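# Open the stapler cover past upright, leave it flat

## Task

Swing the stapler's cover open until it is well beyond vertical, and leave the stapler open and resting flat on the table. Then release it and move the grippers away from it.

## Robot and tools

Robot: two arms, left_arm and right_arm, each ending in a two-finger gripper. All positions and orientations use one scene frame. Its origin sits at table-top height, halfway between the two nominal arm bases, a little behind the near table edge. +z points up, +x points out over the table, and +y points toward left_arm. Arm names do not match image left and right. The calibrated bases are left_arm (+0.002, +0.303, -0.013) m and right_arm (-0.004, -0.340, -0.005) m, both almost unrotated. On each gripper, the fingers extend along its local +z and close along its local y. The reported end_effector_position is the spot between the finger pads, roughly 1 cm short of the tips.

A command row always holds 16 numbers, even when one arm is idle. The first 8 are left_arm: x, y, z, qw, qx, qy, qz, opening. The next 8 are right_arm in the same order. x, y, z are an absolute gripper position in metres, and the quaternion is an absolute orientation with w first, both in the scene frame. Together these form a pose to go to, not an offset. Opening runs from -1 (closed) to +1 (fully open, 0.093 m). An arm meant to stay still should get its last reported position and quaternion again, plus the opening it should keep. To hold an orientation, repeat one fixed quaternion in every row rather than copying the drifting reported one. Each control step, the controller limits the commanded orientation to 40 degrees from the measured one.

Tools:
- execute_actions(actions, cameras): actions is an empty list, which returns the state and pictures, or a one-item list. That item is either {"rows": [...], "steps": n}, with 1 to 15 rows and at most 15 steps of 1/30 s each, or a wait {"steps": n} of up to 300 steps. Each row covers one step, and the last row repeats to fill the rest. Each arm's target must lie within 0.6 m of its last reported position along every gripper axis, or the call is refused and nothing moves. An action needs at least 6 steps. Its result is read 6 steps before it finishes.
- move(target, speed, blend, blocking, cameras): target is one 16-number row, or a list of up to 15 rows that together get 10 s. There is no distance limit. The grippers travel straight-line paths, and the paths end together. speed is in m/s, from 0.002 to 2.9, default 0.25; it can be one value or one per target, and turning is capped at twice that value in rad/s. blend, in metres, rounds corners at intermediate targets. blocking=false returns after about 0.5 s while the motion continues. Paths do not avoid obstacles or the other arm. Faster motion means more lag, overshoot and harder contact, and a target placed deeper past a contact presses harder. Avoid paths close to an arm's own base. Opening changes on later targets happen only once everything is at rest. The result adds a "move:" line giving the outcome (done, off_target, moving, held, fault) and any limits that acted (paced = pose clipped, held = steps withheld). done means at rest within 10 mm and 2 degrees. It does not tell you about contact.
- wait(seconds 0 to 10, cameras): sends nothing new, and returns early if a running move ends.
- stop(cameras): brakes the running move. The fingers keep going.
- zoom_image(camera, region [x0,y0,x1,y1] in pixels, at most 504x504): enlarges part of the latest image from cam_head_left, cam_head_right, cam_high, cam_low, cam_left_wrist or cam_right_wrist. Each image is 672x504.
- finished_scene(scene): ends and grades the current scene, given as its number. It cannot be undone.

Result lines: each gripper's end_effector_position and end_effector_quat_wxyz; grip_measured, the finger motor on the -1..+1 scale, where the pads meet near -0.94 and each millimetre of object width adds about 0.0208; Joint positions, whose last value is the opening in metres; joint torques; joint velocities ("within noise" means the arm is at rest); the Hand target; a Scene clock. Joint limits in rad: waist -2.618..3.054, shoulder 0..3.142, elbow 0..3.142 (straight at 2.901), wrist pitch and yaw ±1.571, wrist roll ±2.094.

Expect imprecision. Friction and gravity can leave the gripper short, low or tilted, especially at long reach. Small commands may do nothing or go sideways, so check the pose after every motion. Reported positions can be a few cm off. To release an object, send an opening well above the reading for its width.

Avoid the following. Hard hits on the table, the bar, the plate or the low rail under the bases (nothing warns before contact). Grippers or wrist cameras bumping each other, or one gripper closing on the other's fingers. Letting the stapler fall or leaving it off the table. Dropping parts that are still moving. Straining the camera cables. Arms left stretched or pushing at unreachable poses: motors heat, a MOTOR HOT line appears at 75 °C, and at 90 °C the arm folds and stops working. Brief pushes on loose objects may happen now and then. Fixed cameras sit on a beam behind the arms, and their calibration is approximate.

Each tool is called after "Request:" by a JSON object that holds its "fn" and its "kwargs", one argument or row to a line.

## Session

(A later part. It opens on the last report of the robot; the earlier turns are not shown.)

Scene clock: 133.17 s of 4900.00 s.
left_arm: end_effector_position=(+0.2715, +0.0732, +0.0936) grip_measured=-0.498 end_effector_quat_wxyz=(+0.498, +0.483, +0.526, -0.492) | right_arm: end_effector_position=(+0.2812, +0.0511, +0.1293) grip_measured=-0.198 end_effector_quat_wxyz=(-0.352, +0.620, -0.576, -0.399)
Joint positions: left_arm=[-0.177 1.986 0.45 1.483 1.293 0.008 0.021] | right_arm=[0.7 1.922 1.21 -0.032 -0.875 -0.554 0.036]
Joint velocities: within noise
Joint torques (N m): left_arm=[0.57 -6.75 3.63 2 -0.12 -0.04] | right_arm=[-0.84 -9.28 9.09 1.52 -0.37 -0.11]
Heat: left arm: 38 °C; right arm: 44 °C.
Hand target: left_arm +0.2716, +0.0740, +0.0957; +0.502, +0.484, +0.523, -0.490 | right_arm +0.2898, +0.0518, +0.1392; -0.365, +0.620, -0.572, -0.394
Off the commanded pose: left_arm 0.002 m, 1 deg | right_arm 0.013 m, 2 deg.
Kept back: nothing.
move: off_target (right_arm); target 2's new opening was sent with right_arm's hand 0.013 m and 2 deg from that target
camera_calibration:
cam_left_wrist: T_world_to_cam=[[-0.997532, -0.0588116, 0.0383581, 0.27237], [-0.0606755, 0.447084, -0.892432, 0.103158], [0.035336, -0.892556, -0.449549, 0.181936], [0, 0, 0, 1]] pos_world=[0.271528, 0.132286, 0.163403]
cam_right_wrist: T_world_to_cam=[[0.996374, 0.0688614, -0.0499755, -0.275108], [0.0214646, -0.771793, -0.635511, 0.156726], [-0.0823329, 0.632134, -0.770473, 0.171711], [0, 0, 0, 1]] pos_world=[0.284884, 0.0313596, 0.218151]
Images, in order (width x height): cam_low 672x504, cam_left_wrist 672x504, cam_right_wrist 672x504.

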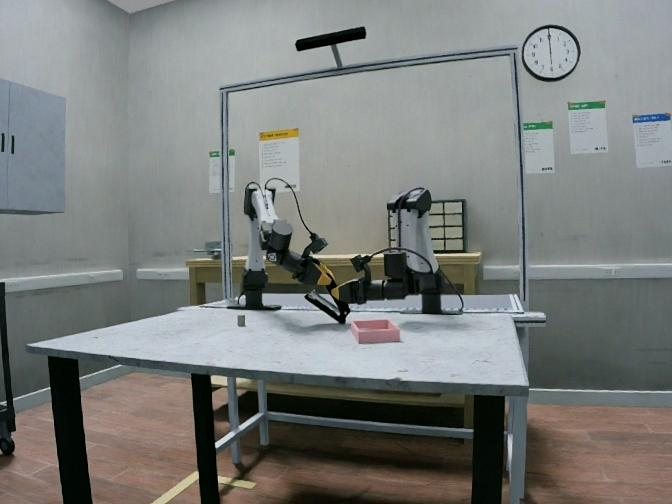

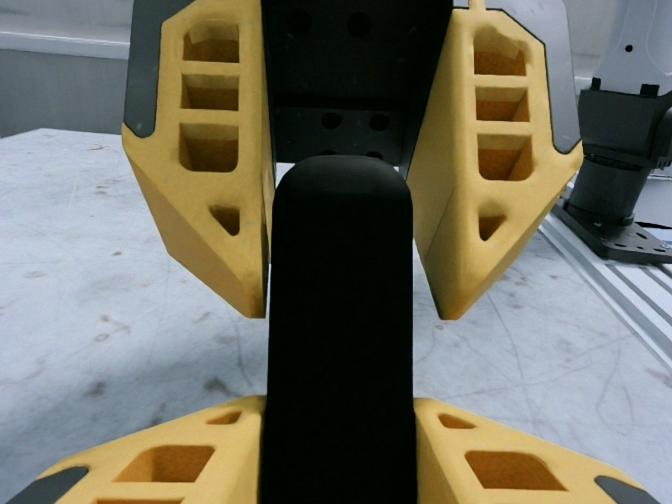

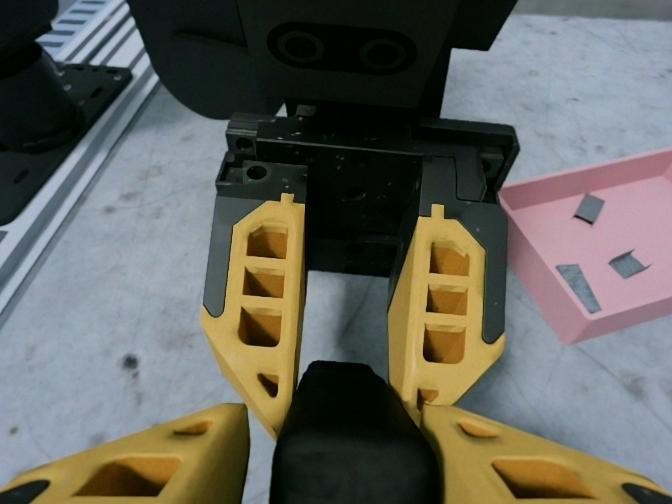

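Request:
{"fn": "move", "kwargs": {
  "target": [
    [0.2717,0.0740,0.0958,0.502,0.484,0.523,-0.490,-0.5, 0.2920,0.050,0.146,0.3640,-0.6180,0.5710,0.3930,0.0]
  ],
  "speed": 0.05,
  "cameras": ["cam_low","cam_right_wrist","cam_left_wrist"]
}}

Request:
{"fn": "zoom_image", "kwargs": {
  "camera": "cam_low",
  "region": [230, 245, 380, 345]
}}

Scene clock: 134.23 s of 4900.00 s.
left_arm: end_effector_position=(+0.2715, +0.0732, +0.0936) grip_measured=-0.498 end_effector_quat_wxyz=(+0.498, +0.483, +0.526, -0.492) | right_arm: end_effector_position=(+0.2846, +0.0487, +0.1313) grip_measured=-0.002 end_effector_quat_wxyz=(-0.348, +0.617, -0.582, -0.398)
Joint positions: left_arm=[-0.177 1.986 0.45 1.483 1.293 0.008 0.021] | right_arm=[0.691 1.922 1.226 -0.063 -0.875 -0.554 0.045]
Joint velocities: within noise
Joint torques (N m): left_arm=[0.54 -6.74 3.62 2 -0.11 -0.04] | right_arm=[-0.77 -9.89 9.33 1.47 -0.44 -0.16]
Heat: left arm: 38 °C; right arm: 44 °C.
Hand target: left_arm +0.2716, +0.0740, +0.0957; +0.502, +0.484, +0.523, -0.490 | right_arm +0.2917, +0.0497, +0.1461; -0.365, +0.619, -0.573, -0.394
Off the commanded pose: left_arm 0.002 m, 1 deg | right_arm 0.017 m, 2 deg.
Kept back: nothing.
move: off_target (right_arm)
camera_calibration:
cam_left_wrist: T_world_to_cam=[[-0.997532, -0.0588116, 0.0383581, 0.27237], [-0.0606755, 0.447084, -0.892432, 0.103158], [0.035336, -0.892556, -0.449549, 0.181936], [0, 0, 0, 1]] pos_world=[0.271528, 0.132286, 0.163403]
cam_right_wrist: T_world_to_cam=[[0.996322, 0.0598364, -0.0613358, -0.276212], [0.00793415, -0.777147, -0.629269, 0.159344], [-0.0853201, 0.626468, -0.774764, 0.176703], [0, 0, 0, 1]] pos_world=[0.289008, 0.0296629, 0.220232]
Images, in order (width x height): cam_low 672x504, cam_left_wrist 672x504, cam_right_wrist 672x504.

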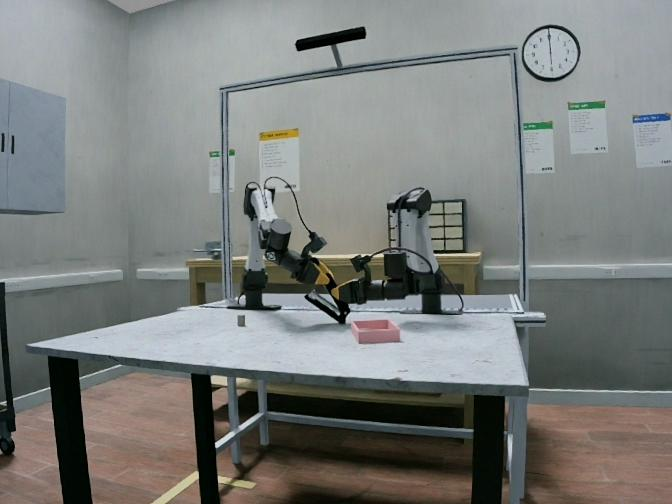

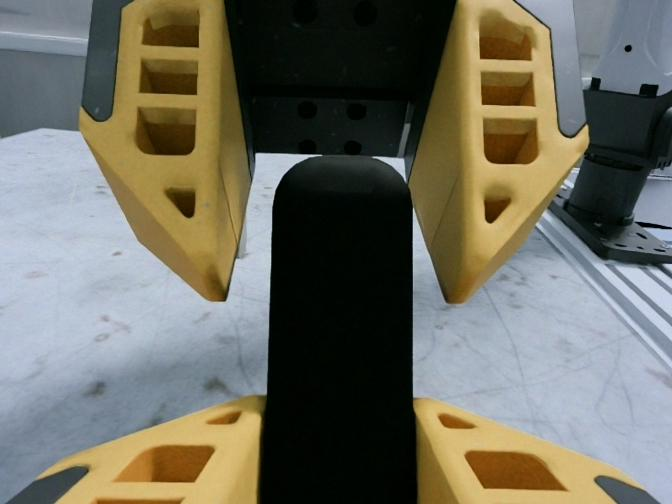

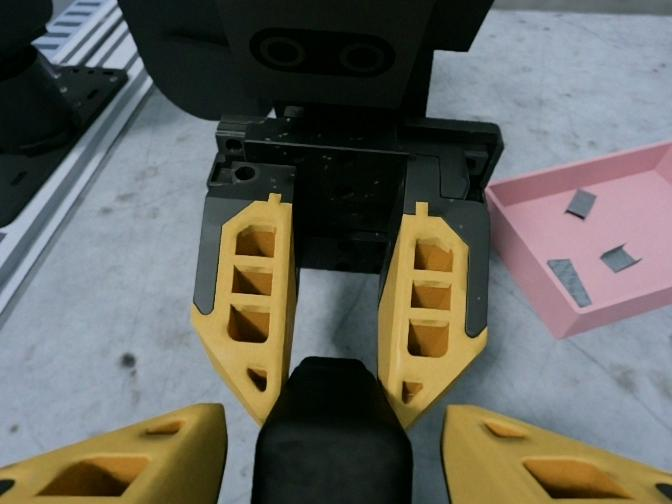

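Scaled by 3.360.

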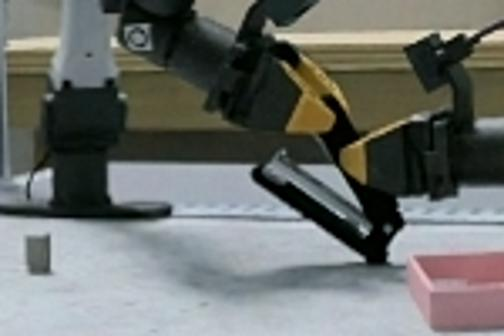

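Request:
{"fn": "move", "kwargs": {
  "target": [
    [0.2717,0.0740,0.0958,0.502,0.484,0.523,-0.490,-0.5, 0.2920,0.050,0.147,0.3640,-0.6180,0.5710,0.3930,-0.3],
    [0.2717,0.0740,0.0958,0.502,0.484,0.523,-0.490,-0.5, 0.2920,0.050,0.147,0.3640,-0.6180,0.5710,0.3930,-0.6]
  ],
  "speed": 0.05,
  "cameras": ["cam_low","cam_right_wrist","cam_left_wrist"]
}}

Request:
{"fn": "zoom_image", "kwargs": {
  "camera": "cam_low",
  "region": [230, 245, 380, 345]
}}

Scene clock: 136.53 s of 4900.00 s.
left_arm: end_effector_position=(+0.2722, +0.0732, +0.0936) grip_measured=-0.498 end_effector_quat_wxyz=(+0.499, +0.482, +0.527, -0.491) | right_arm: end_effector_position=(+0.2846, +0.0480, +0.1304) grip_measured=-0.548 end_effector_quat_wxyz=(-0.346, +0.616, -0.585, -0.398)
Joint positions: left_arm=[-0.177 1.986 0.45 1.483 1.289 0.008 0.021] | right_arm=[0.69 1.922 1.227 -0.071 -0.872 -0.554 0.019]
Joint velocities: within noise
Joint torques (N m): left_arm=[0.55 -6.75 3.6 2.01 -0.07 -0.03] | right_arm=[-0.69 -10.06 9.28 1.51 -0.44 -0.2]
Heat: left arm: 38 °C; right arm: 44 °C.
Hand target: left_arm +0.2716, +0.0740, +0.0957; +0.502, +0.484, +0.523, -0.490 | right_arm +0.2917, +0.0496, +0.1471; -0.365, +0.619, -0.573, -0.394
Off the commanded pose: left_arm 0.002 m, 1 deg | right_arm 0.018 m, 3 deg.
Kept back: nothing.
move: off_target (right_arm); target 2's new opening was sent with right_arm's hand 0.019 m and 3 deg from that target
camera_calibration:
cam_left_wrist: T_world_to_cam=[[-0.997285, -0.0626562, 0.038695, 0.273149], [-0.0627032, 0.446926, -0.892371, 0.103654], [0.0386188, -0.892374, -0.449641, 0.180977], [0, 0, 0, 1]] pos_world=[0.271918, 0.132288, 0.163304]
cam_right_wrist: T_world_to_cam=[[0.996188, 0.0569212, -0.0661039, -0.275481], [0.0031137, -0.780497, -0.625152, 0.159193], [-0.0871783, 0.622563, -0.777699, 0.177592], [0, 0, 0, 1]] pos_world=[0.289417, 0.0293684, 0.219422]
Images, in order (width x height): cam_low 672x504, cam_left_wrist 672x504, cam_right_wrist 672x504.

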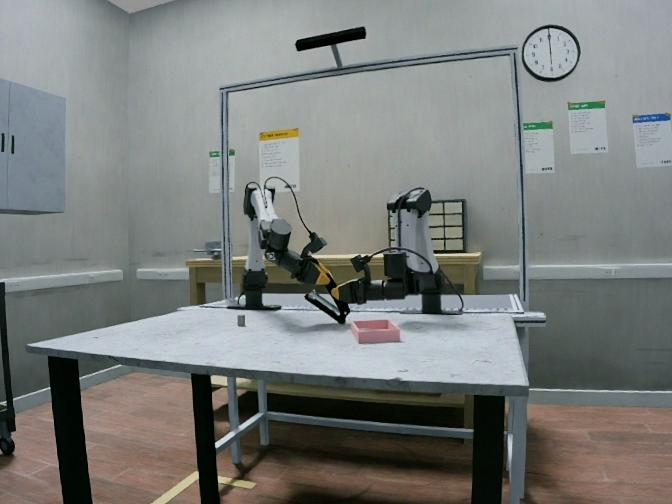

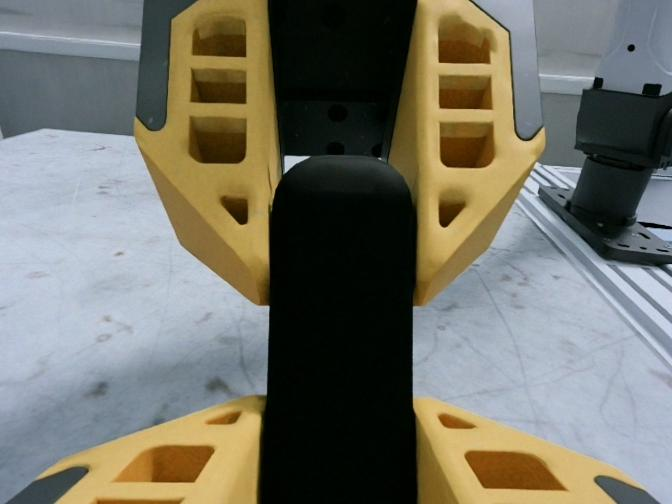

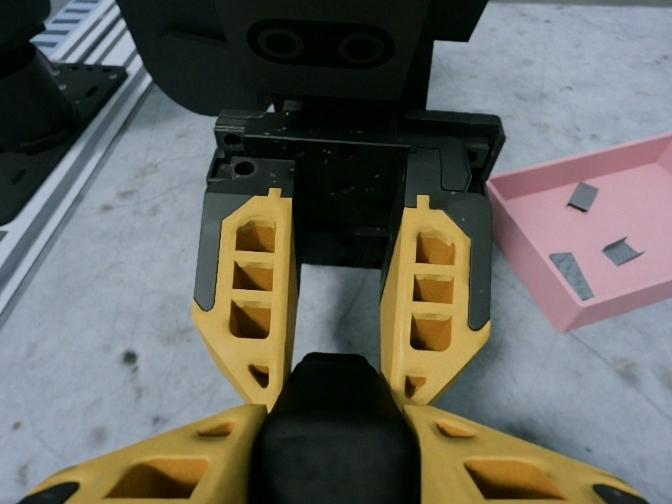

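Scaled by 3.360.

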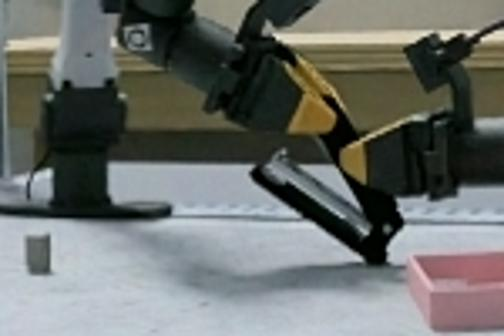

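Request:
{"fn": "move", "kwargs": {
  "target": [
    [0.2722,0.0732,0.0950,0.499,0.482,0.527,-0.491,-0.6, 0.2870,0.049,0.140,0.3640,-0.6180,0.5710,0.3930,-0.3],
    [0.2722,0.0732,0.0950,0.499,0.482,0.527,-0.491,-0.6, 0.2870,0.049,0.145,0.3640,-0.6180,0.5710,0.3930,0.1],
    [0.2722,0.0732,0.0950,0.499,0.482,0.527,-0.491,-0.6, 0.3000,-0.06,0.170,0.3394,-0.6359,0.5879,0.3672,0.2],
    [0.2722,0.0732,0.0960,0.499,0.482,0.527,-0.491,-0.6, 0.3500,-0.20,0.170,0.3394,-0.6359,0.5879,0.3672,0.2]
  ],
  "speed": [0.05,0.05,0.15,0.15],
  "cameras": ["cam_low","cam_right_wrist","cam_left_wrist"]
}}

Request:
{"fn": "zoom_image", "kwargs": {
  "camera": "cam_low",
  "region": [230, 245, 380, 345]
}}

Scene clock: 144.87 s of 4900.00 s.
left_arm: end_effector_position=(+0.2722, +0.0733, +0.0933) grip_measured=-0.498 end_effector_quat_wxyz=(+0.498, +0.481, +0.528, -0.491) | right_arm: end_effector_position=(+0.3465, -0.2018, +0.1696) grip_measured=+0.198 end_effector_quat_wxyz=(-0.338, +0.634, -0.593, -0.364)
Joint positions: left_arm=[-0.177 1.985 0.45 1.48 1.289 0.008 0.021] | right_arm=[0.019 2.005 1.638 -1.377 -1.028 -1.73 0.055]
Joint velocities: within noise
Joint torques (N m): left_arm=[0.25 -7.46 3.77 1.77 -0.13 -0.02] | right_arm=[0.25 -7.25 8.17 -0.16 -0.64 -0.16]
Heat: left arm: 39 °C; right arm: 44 °C.
Hand target: left_arm +0.2721, +0.0732, +0.0959; +0.499, +0.482, +0.527, -0.491 | right_arm +0.3499, -0.2000, +0.1700; -0.340, +0.636, -0.588, -0.367
Off the commanded pose: left_arm 0.003 m, 0 deg | right_arm 0.004 m, 1 deg.
Kept back: nothing.
move: done; target 2's new opening was sent with right_arm's hand 0.015 m and 3 deg from that target; target 3's new opening was sent with right_arm's hand 0.024 m and 4 deg from that target
camera_calibration:
cam_left_wrist: T_world_to_cam=[[-0.997181, -0.0627155, 0.0412013, 0.272927], [-0.064997, 0.447509, -0.891914, 0.103962], [0.0374988, -0.892078, -0.450324, 0.181257], [0, 0, 0, 1]] pos_world=[0.272117, 0.132288, 0.163104]
cam_right_wrist: T_world_to_cam=[[0.998539, 0.0457871, -0.028692, -0.329686], [0.0212734, -0.821239, -0.570188, -0.0351829], [-0.0496702, 0.568745, -0.821013, 0.352413], [0, 0, 0, 1]] pos_world=[0.347457, -0.214231, 0.259815]
Images, in order (width x height): cam_low 672x504, cam_left_wrist 672x504, cam_right_wrist 672x504.

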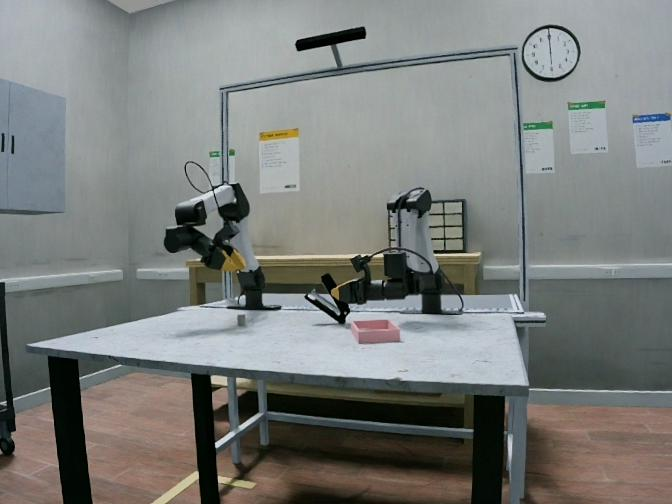

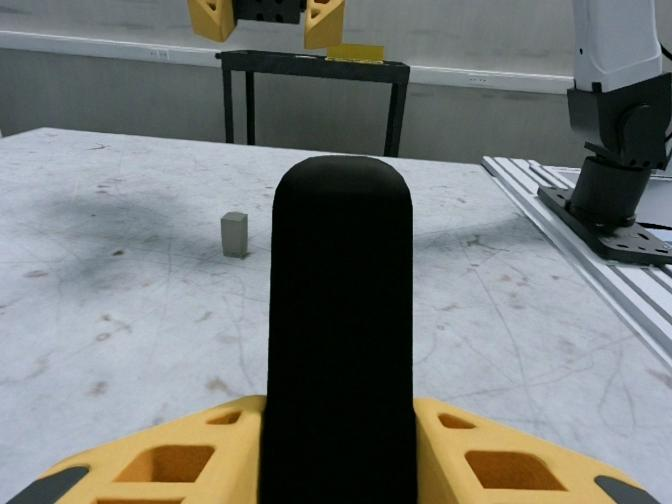

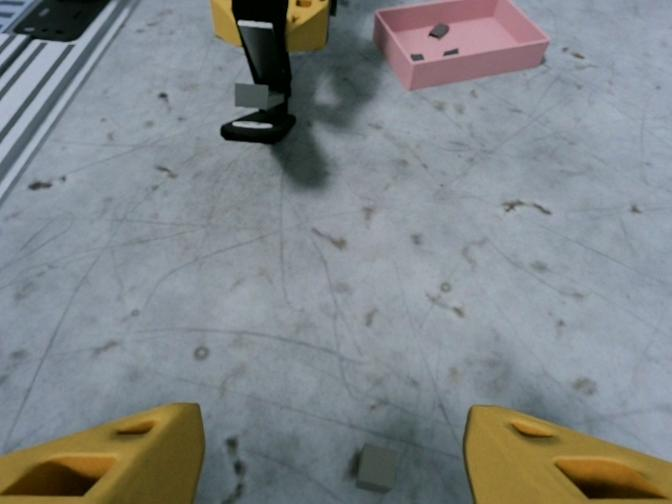

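Scaled by 3.360.

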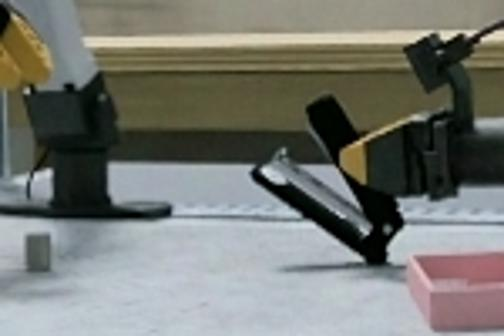

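Request:
{"fn": "move", "kwargs": {
  "target": [
    [0.2900,0.0550,0.1250,0.4650,0.5200,0.5640,-0.4350,-0.6, 0.3465,-0.2018,0.1696,0.338,-0.634,0.593,0.364,0.2],
    [0.3450,0.000,0.1250,0.3600,0.5900,0.6390,-0.3340,-0.6, 0.3465,-0.2018,0.1696,0.338,-0.634,0.593,0.364,0.2],
    [0.3770,-0.035,0.088,0.3045,0.6177,0.6682,-0.2815,-0.6, 0.3465,-0.2018,0.1696,0.338,-0.634,0.593,0.364,0.2]
  ],
  "speed": 0.12,
  "blend": 0.02
}}

Request:
{"fn": "zoom_image", "kwargs": {
  "camera": "cam_low",
  "region": [200, 245, 350, 345]
}}

Scene clock: 150.83 s of 4900.00 s.
left_arm: end_effector_position=(+0.3693, -0.0302, +0.0783) grip_measured=-0.498 end_effector_quat_wxyz=(+0.291, +0.612, +0.677, -0.287) | right_arm: end_effector_position=(+0.3458, -0.2018, +0.1697) grip_measured=+0.198 end_effector_quat_wxyz=(-0.337, +0.634, -0.593, -0.364)
Joint positions: left_arm=[-0.468 2.041 1.462 -0.442 0.683 0.748 0.021] | right_arm=[0.019 2.005 1.638 -1.382 -1.028 -1.735 0.055]
Joint velocities: within noise
Joint torques (N m): left_arm=[0.17 -9.68 11.59 1.49 0.29 0.09] | right_arm=[-0.18 -8.88 5.97 -0.05 -0.59 -0.09]
Heat: left arm: 38 °C; right arm: 43 °C.
Hand target: left_arm +0.3766, -0.0347, +0.0881; +0.305, +0.618, +0.668, -0.281 | right_arm +0.3465, -0.2018, +0.1696; -0.338, +0.634, -0.593, -0.364
Off the commanded pose: left_arm 0.013 m, 2 deg | right_arm 0.001 m, 0 deg.
Kept back: nothing.
move: off_target (left_arm)
camera_calibration:
cam_left_wrist: T_world_to_cam=[[-0.995168, -0.0942428, 0.0275391, 0.363282], [-0.0975645, 0.917734, -0.385027, 0.129738], [0.0110125, -0.385853, -0.922494, 0.140644], [0, 0, 0, 1]] pos_world=[0.372636, -0.0305605, 0.169691]
cam_right_wrist: T_world_to_cam=[[0.9984, 0.0479199, -0.0300101, -0.328232], [0.0222588, -0.821018, -0.570469, -0.0354157], [-0.0519756, 0.568888, -0.820771, 0.353287], [0, 0, 0, 1]] pos_world=[0.346858, -0.214329, 0.259914]

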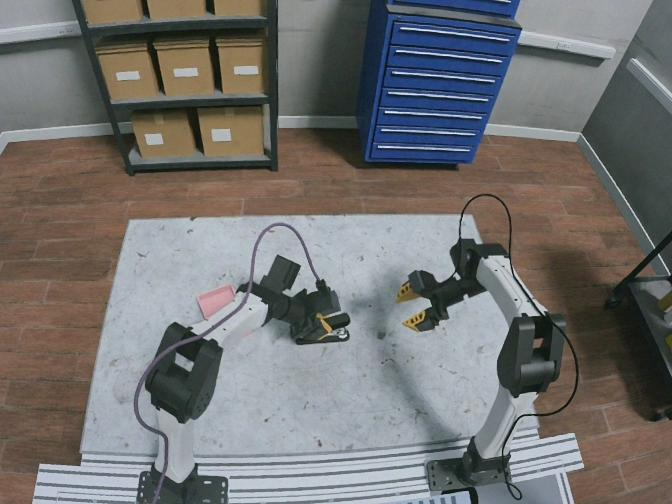

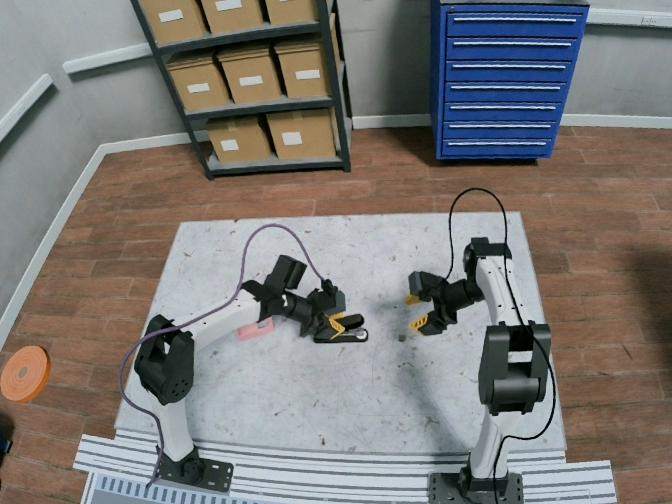

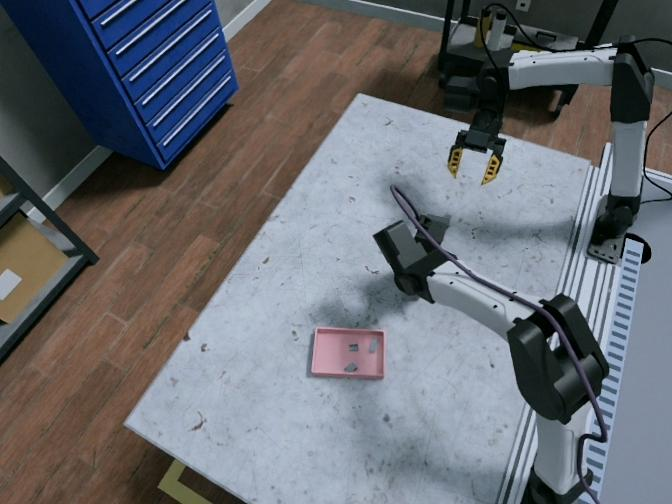

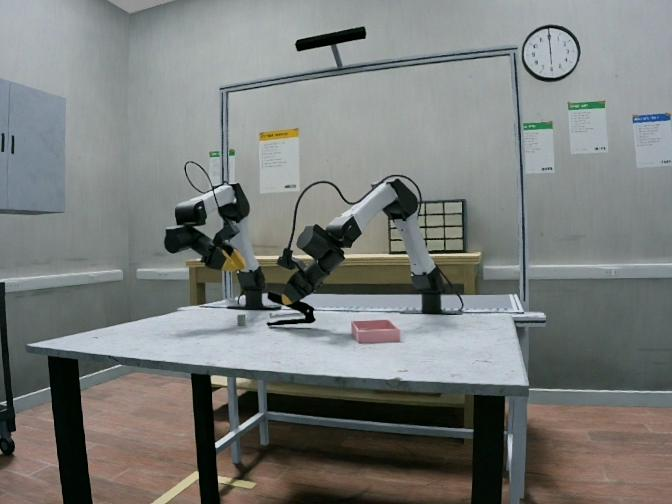

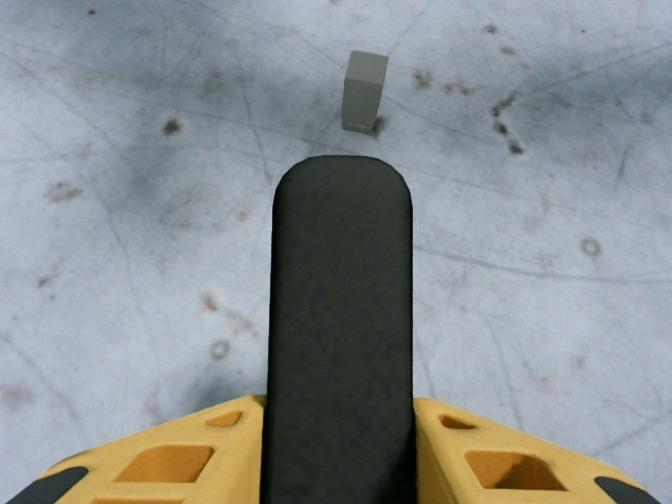

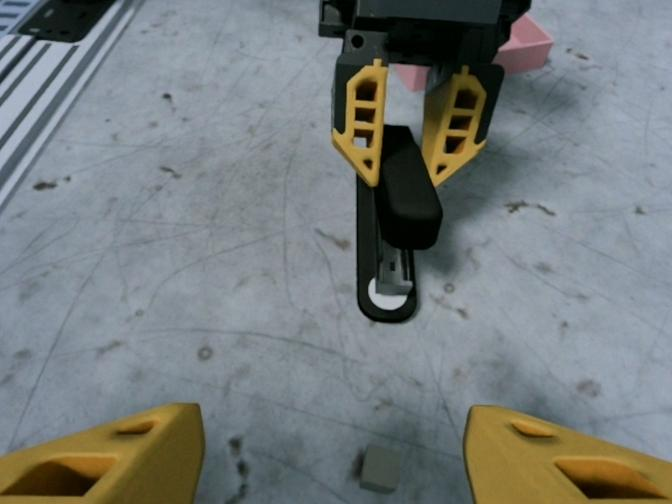

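Scaled by 3.360.

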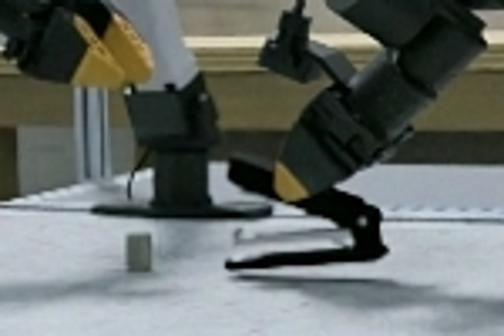

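Request:
{"fn": "move", "kwargs": {
  "target": [
    [0.3770,-0.030,0.145,0.2750,0.6290,0.6810,-0.2550,-0.6, 0.3680,-0.19,0.13,0.3640,-0.6180,0.5710,0.3930,0.2]
  ],
  "speed": 0.12
}}

Request:
{"fn": "zoom_image", "kwargs": {
  "camera": "cam_low",
  "region": [200, 245, 350, 345]
}}

Scene clock: 153.60 s of 4900.00 s.
left_arm: end_effector_position=(+0.3731, -0.0255, +0.1290) grip_measured=-0.498 end_effector_quat_wxyz=(+0.257, +0.622, +0.692, -0.261) | right_arm: end_effector_position=(+0.3642, -0.1942, +0.1323) grip_measured=+0.198 end_effector_quat_wxyz=(-0.354, +0.618, -0.583, -0.392)
Joint positions: left_arm=[-0.472 2.041 1.725 -0.789 0.618 0.787 0.021] | right_arm=[0.024 2.126 1.62 -1.278 -1.099 -1.75 0.055]
Joint velocities: within noise
Joint torques (N m): left_arm=[-0.16 -11.06 11.55 1.29 0.25 0.09] | right_arm=[0.43 -8.57 5.76 0.06 -0.84 -0.18]
Heat: left arm: 38 °C; right arm: 43 °C.
Hand target: left_arm +0.3766, -0.0297, +0.1450; +0.275, +0.629, +0.681, -0.255 | right_arm +0.3677, -0.1900, +0.1300; -0.365, +0.620, -0.573, -0.394
Off the commanded pose: left_arm 0.017 m, 3 deg | right_arm 0.006 m, 2 deg.
Kept back: nothing.
move: off_target (left_arm)
camera_calibration:
cam_left_wrist: T_world_to_cam=[[-0.994573, -0.0976673, 0.0358563, 0.364688], [-0.103924, 0.94896, -0.297783, 0.137219], [-0.00494256, -0.299893, -0.95396, 0.201348], [0, 0, 0, 1]] pos_world=[0.377964, -0.0342139, 0.219863]
cam_right_wrist: T_world_to_cam=[[0.997561, 0.0516518, -0.0469384, -0.344896], [0.0107264, -0.778005, -0.628167, -0.0307227], [-0.0689642, 0.626132, -0.776662, 0.330692], [0, 0, 0, 1]] pos_world=[0.36719, -0.213145, 0.221348]

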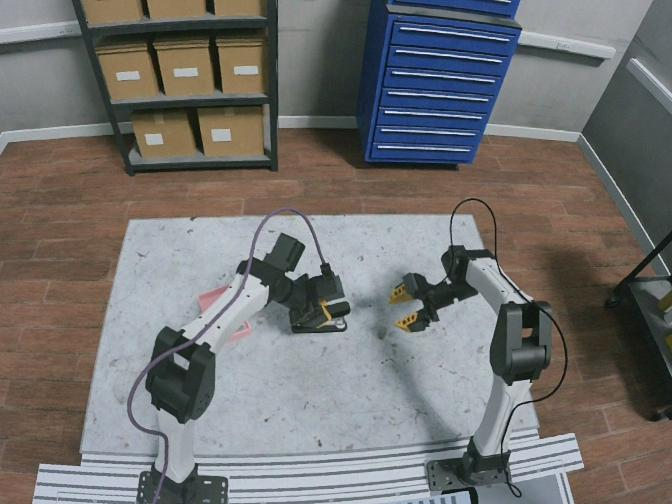

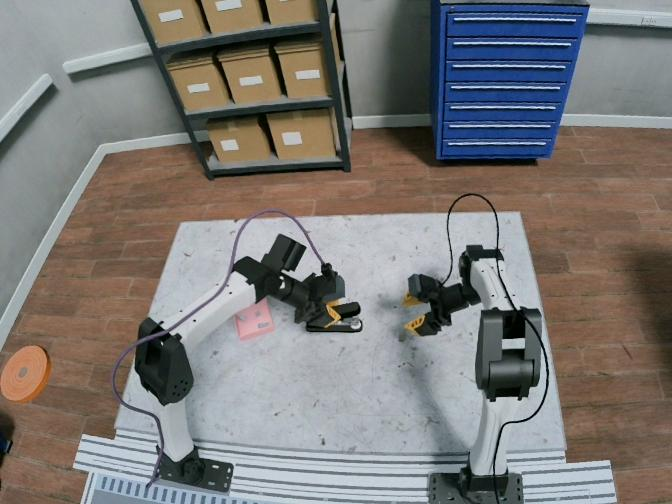

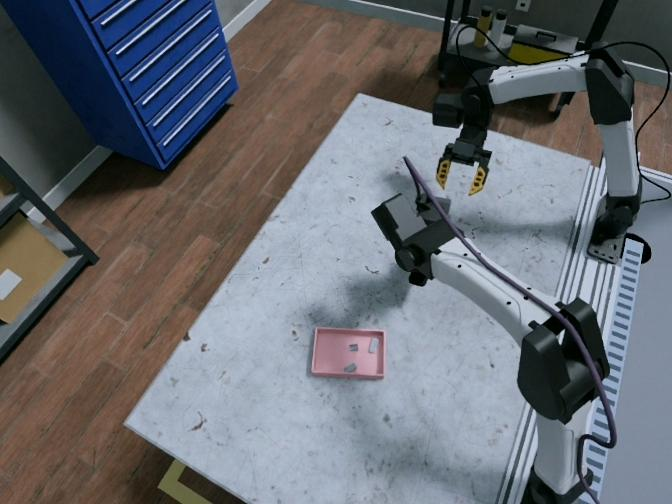

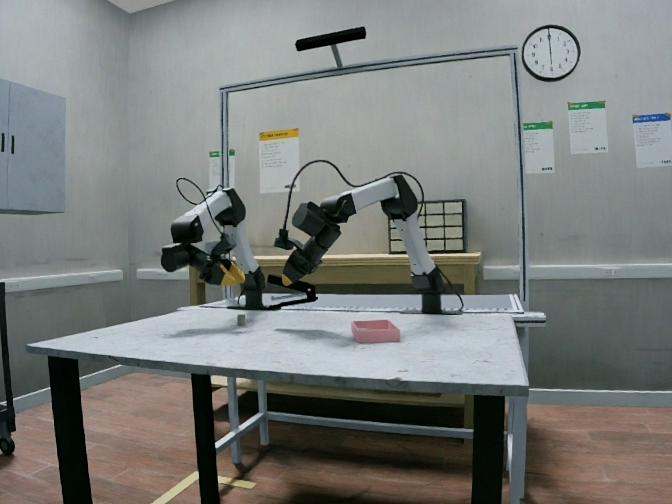

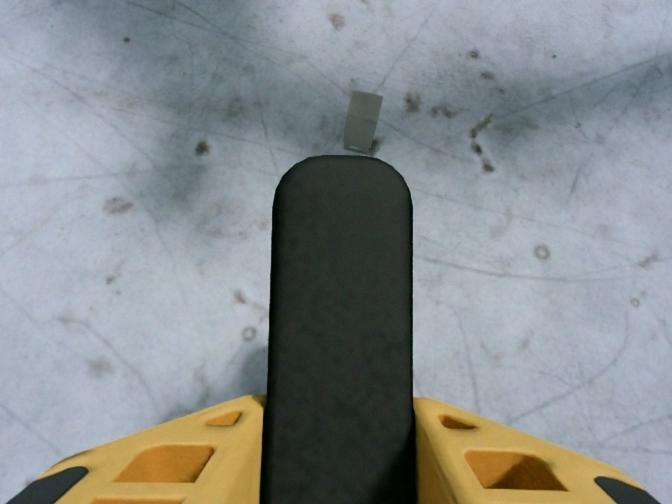

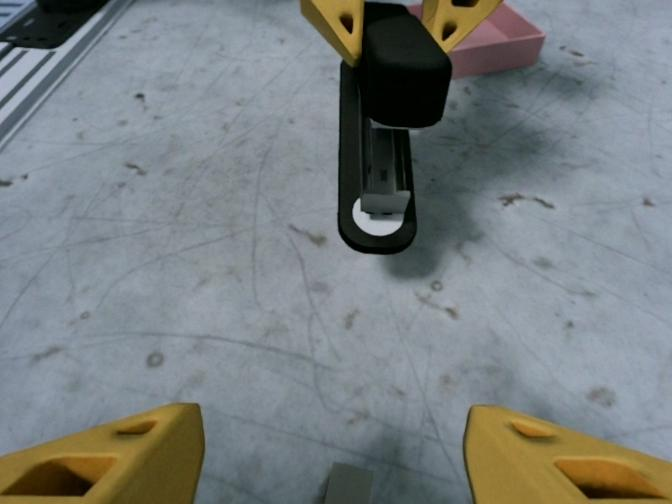

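Scaled by 3.360.

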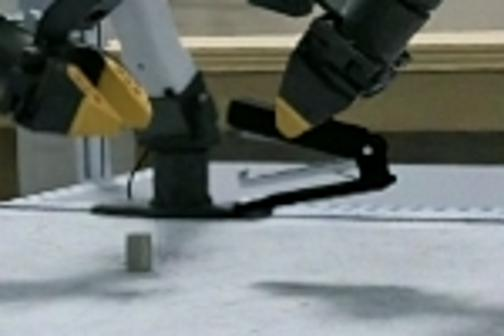

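Request:
{"fn": "move", "kwargs": {
  "target": [
    [0.3770,-0.030,0.145,0.2750,0.6290,0.6810,-0.2550,-0.6, 0.386,-0.122,0.094,0.3134,-0.6513,0.6021,0.3390,0.2]
  ],
  "speed": 0.12,
  "cameras": ["cam_low","cam_right_wrist","cam_left_wrist"]
}}

Request:
{"fn": "zoom_image", "kwargs": {
  "camera": "cam_low",
  "region": [200, 245, 350, 345]
}}

Scene clock: 155.77 s of 4900.00 s.
left_arm: end_effector_position=(+0.3728, -0.0253, +0.1287) grip_measured=-0.498 end_effector_quat_wxyz=(+0.256, +0.622, +0.692, -0.261) | right_arm: end_effector_position=(+0.3823, -0.1220, +0.1045) grip_measured=+0.198 end_effector_quat_wxyz=(-0.317, +0.653, -0.597, -0.341)
Joint positions: left_arm=[-0.472 2.041 1.725 -0.791 0.618 0.787 0.021] | right_arm=[0.23 2.131 1.601 -0.908 -0.96 -1.378 0.055]
Joint velocities: within noise
Joint torques (N m): left_arm=[-0.17 -11.07 11.49 1.29 0.26 0.08] | right_arm=[-0.05 -8.62 5.7 0.74 -0.56 0.02]
Heat: left arm: 38 °C; right arm: 44 °C.
Hand target: left_arm +0.3766, -0.0297, +0.1450; +0.275, +0.629, +0.681, -0.255 | right_arm +0.3857, -0.1221, +0.0942; -0.313, +0.651, -0.602, -0.339
Off the commanded pose: left_arm 0.017 m, 3 deg | right_arm 0.011 m, 1 deg.
Kept back: nothing.
move: off_target (left_arm, right_arm)
camera_calibration:
cam_left_wrist: T_world_to_cam=[[-0.994527, -0.0978274, 0.0366756, 0.364407], [-0.104313, 0.949419, -0.296181, 0.136838], [-0.00584591, -0.298386, -0.954427, 0.201589], [0, 0, 0, 1]] pos_world=[0.377866, -0.0341167, 0.219566]
cam_right_wrist: T_world_to_cam=[[0.997853, 0.0631222, -0.0174758, -0.369789], [0.0453542, -0.858425, -0.510929, -0.0275604], [-0.0472526, 0.50904, -0.859445, 0.251221], [0, 0, 0, 1]] pos_world=[0.382116, -0.128198, 0.195367]
Images, in order (width x height): cam_low 672x504, cam_left_wrist 672x504, cam_right_wrist 672x504.

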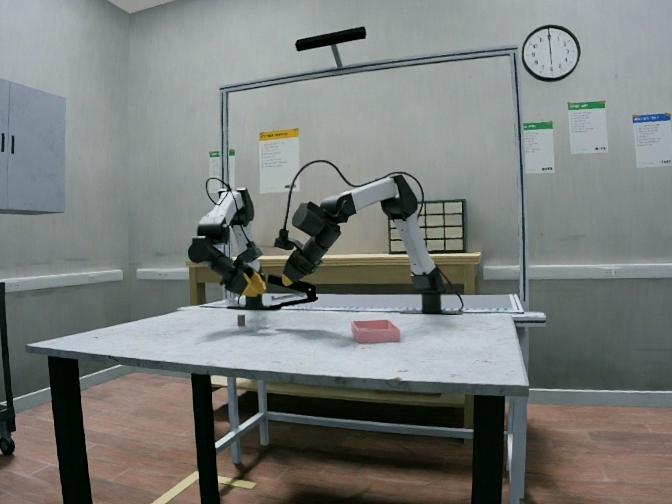

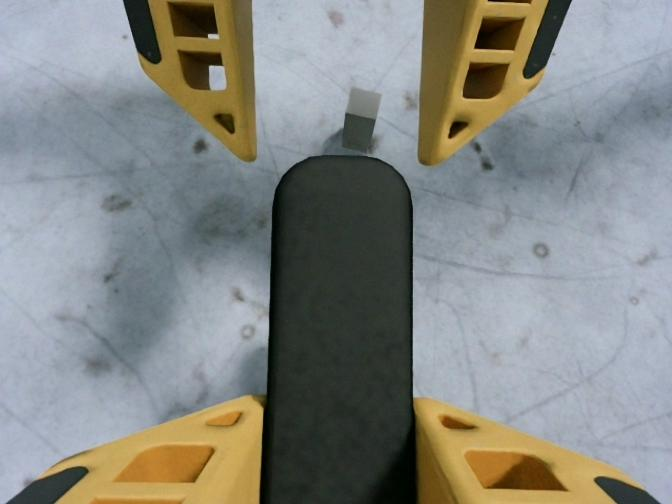

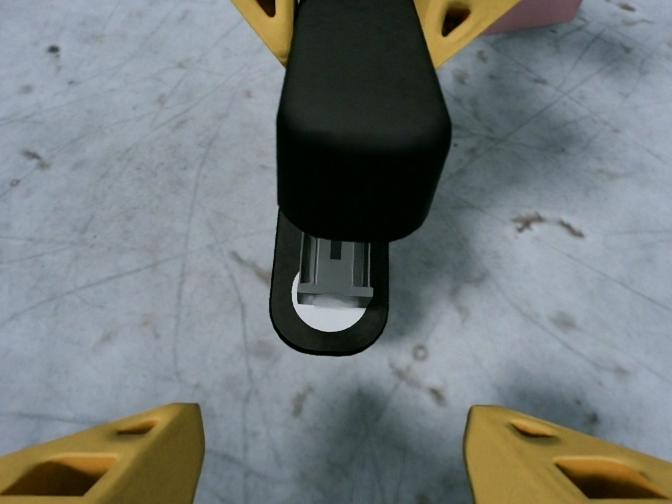

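Scaled by 3.360.

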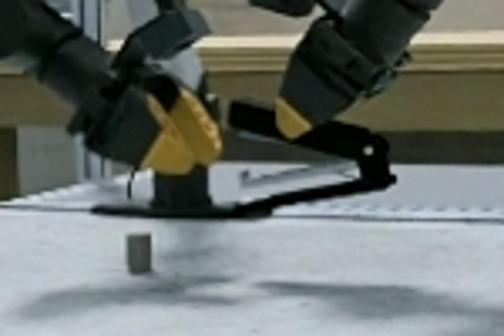

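Request:
{"fn": "move", "kwargs": {
  "target": [
    [0.3770,-0.030,0.145,0.2750,0.6290,0.6810,-0.2550,-0.6, 0.3825,-0.073,0.057,0.3134,-0.6513,0.6021,0.3390,0.2]
  ],
  "speed": 0.08,
  "cameras": ["cam_low","cam_right_wrist","cam_left_wrist"]
}}

Request:
{"fn": "zoom_image", "kwargs": {
  "camera": "cam_low",
  "region": [200, 245, 350, 345]
}}

Scene clock: 157.40 s of 4900.00 s.
left_arm: end_effector_position=(+0.3728, -0.0251, +0.1286) grip_measured=-0.498 end_effector_quat_wxyz=(+0.256, +0.622, +0.692, -0.260) | right_arm: end_effector_position=(+0.3792, -0.0743, +0.0662) grip_measured=+0.198 end_effector_quat_wxyz=(-0.314, +0.652, -0.599, -0.342)
Joint positions: left_arm=[-0.472 2.041 1.725 -0.792 0.617 0.788 0.021] | right_arm=[0.344 2.177 1.504 -0.615 -0.936 -1.185 0.055]
Joint velocities: within noise
Joint torques (N m): left_arm=[-0.17 -11.06 11.54 1.31 0.28 0.08] | right_arm=[0.14 -8.92 5.85 1.02 -0.49 0.08]
Heat: left arm: 38 °C; right arm: 44 °C.
Hand target: left_arm +0.3766, -0.0297, +0.1450; +0.275, +0.629, +0.681, -0.255 | right_arm +0.3823, -0.0731, +0.0573; -0.313, +0.651, -0.602, -0.339
Off the commanded pose: left_arm 0.018 m, 3 deg | right_arm 0.010 m, 1 deg.
Kept back: nothing.
move: off_target (left_arm)
camera_calibration:
cam_left_wrist: T_world_to_cam=[[-0.994517, -0.0980371, 0.0363954, 0.364474], [-0.104422, 0.949775, -0.294996, 0.136481], [-0.00564687, -0.29718, -0.954805, 0.201478], [0, 0, 0, 1]] pos_world=[0.377865, -0.0340188, 0.219368]
cam_right_wrist: T_world_to_cam=[[0.997811, 0.0617821, -0.023574, -0.370036], [0.0412066, -0.859746, -0.509056, -0.00458478], [-0.0517182, 0.506971, -0.86041, 0.195505], [0, 0, 0, 1]] pos_world=[0.379526, -0.0801956, 0.157158]
Images, in order (width x height): cam_low 672x504, cam_left_wrist 672x504, cam_right_wrist 672x504.

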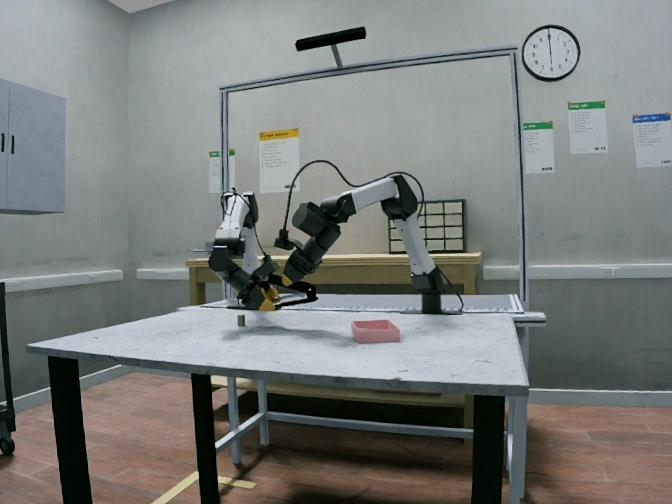

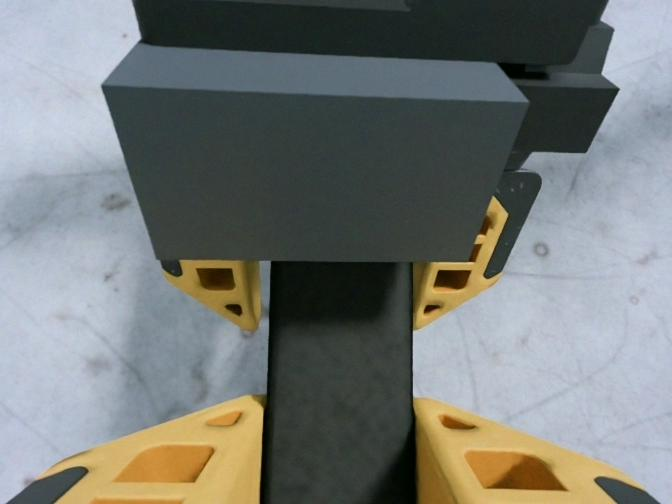

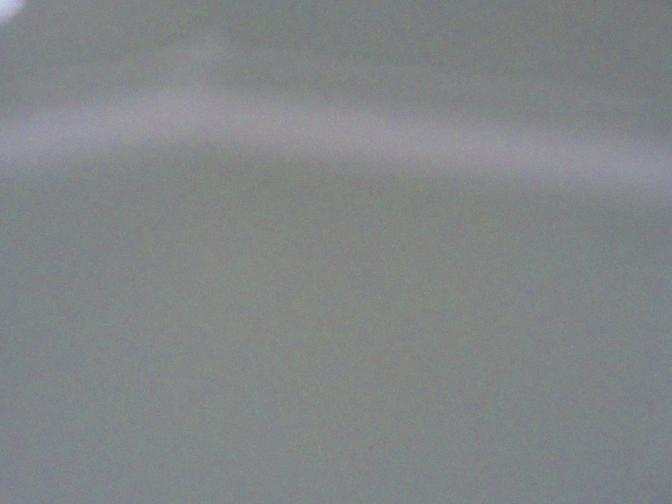

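Scaled by 3.360.

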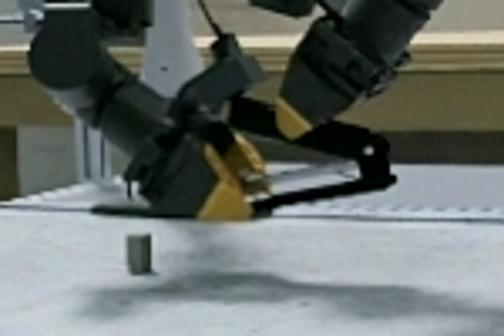

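Request:
{"fn": "move", "kwargs": {
  "target": [
    [0.3770,-0.030,0.145,0.2750,0.6290,0.6810,-0.2550,-0.6, 0.386,-0.125,0.094,0.3134,-0.6513,0.6021,0.3390,0.2],
    [0.3770,-0.030,0.145,0.2750,0.6290,0.6810,-0.2550,-0.6, 0.386,-0.135,0.078,0.4363,-0.5625,0.5200,0.4720,0.2]
  ],
  "speed": 0.1,
  "cameras": ["cam_low","cam_right_wrist","cam_left_wrist"]
}}

Request:
{"fn": "zoom_image", "kwargs": {
  "camera": "cam_low",
  "region": [200, 245, 350, 345]
}}

Scene clock: 161.60 s of 4900.00 s.
left_arm: end_effector_position=(+0.3728, -0.0250, +0.1285) grip_measured=-0.498 end_effector_quat_wxyz=(+0.256, +0.622, +0.693, -0.260) | right_arm: end_effector_position=(+0.3836, -0.1338, +0.0822) grip_measured=+0.198 end_effector_quat_wxyz=(-0.425, +0.566, -0.528, -0.469)
Joint positions: left_arm=[-0.472 2.041 1.725 -0.792 0.617 0.788 0.021] | right_arm=[0.137 2.267 1.464 -0.705 -1.369 -1.46 0.055]
Joint velocities: within noise
Joint torques (N m): left_arm=[-0.18 -11.04 11.49 1.31 0.28 0.08] | right_arm=[-0.53 -9.01 5.11 0.63 -0.9 -0.17]
Heat: left arm: 39 °C; right arm: 45 °C.
Hand target: left_arm +0.3765, -0.0297, +0.1450; +0.275, +0.629, +0.681, -0.255 | right_arm +0.3858, -0.1351, +0.0780; -0.436, +0.563, -0.520, -0.472
Off the commanded pose: left_arm 0.018 m, 3 deg | right_arm 0.005 m, 2 deg.
Kept back: nothing.
move: off_target (left_arm)
camera_calibration:
cam_left_wrist: T_world_to_cam=[[-0.994505, -0.0980144, 0.0367817, 0.364287], [-0.104514, 0.949844, -0.294744, 0.136452], [-0.0060477, -0.296969, -0.954868, 0.20165], [0, 0, 0, 1]] pos_world=[0.377766, -0.0340192, 0.219368]
cam_right_wrist: T_world_to_cam=[[0.996557, 0.0693681, -0.0454143, -0.367125], [0.00444013, -0.591605, -0.806215, 0.0265278], [-0.082793, 0.803238, -0.589876, 0.268965], [0, 0, 0, 1]] pos_world=[0.388012, -0.174882, 0.16337]
Images, in order (width x height): cam_low 672x504, cam_left_wrist 672x504, cam_right_wrist 672x504.

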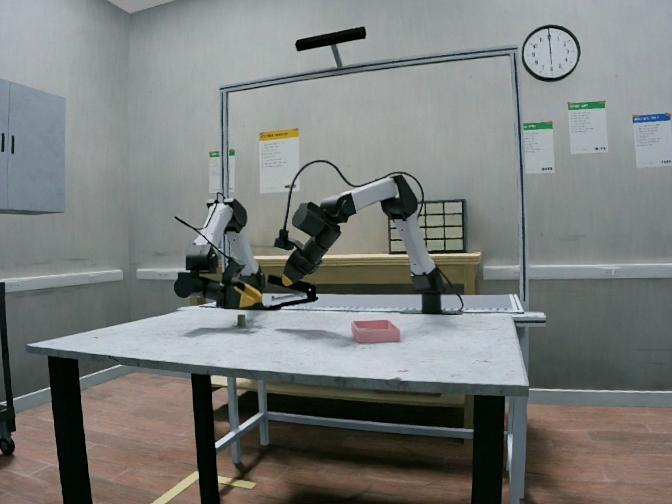

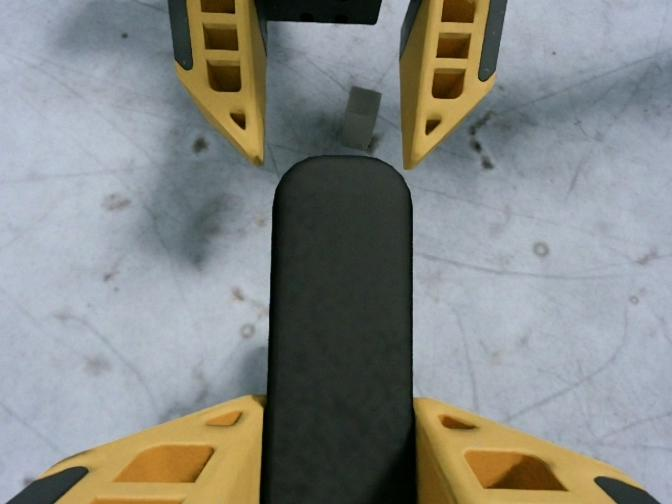

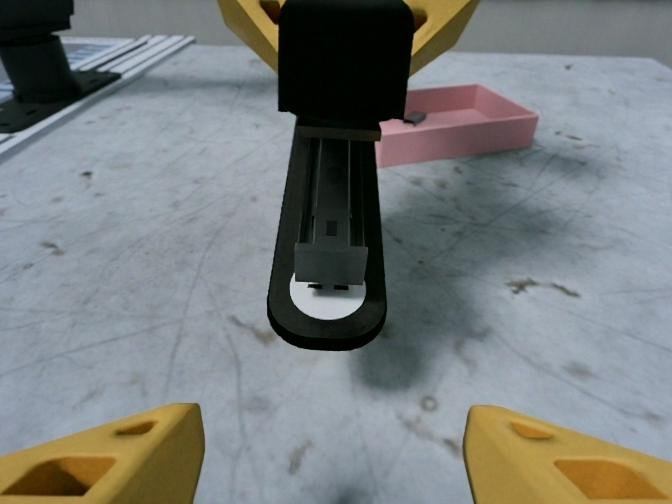

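Scaled by 3.360.

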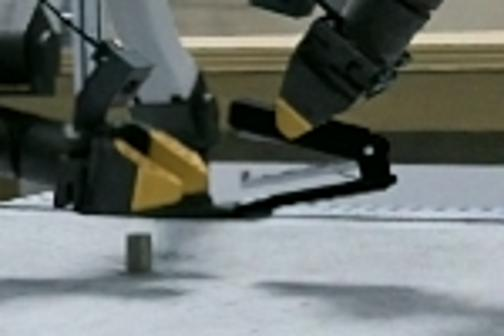

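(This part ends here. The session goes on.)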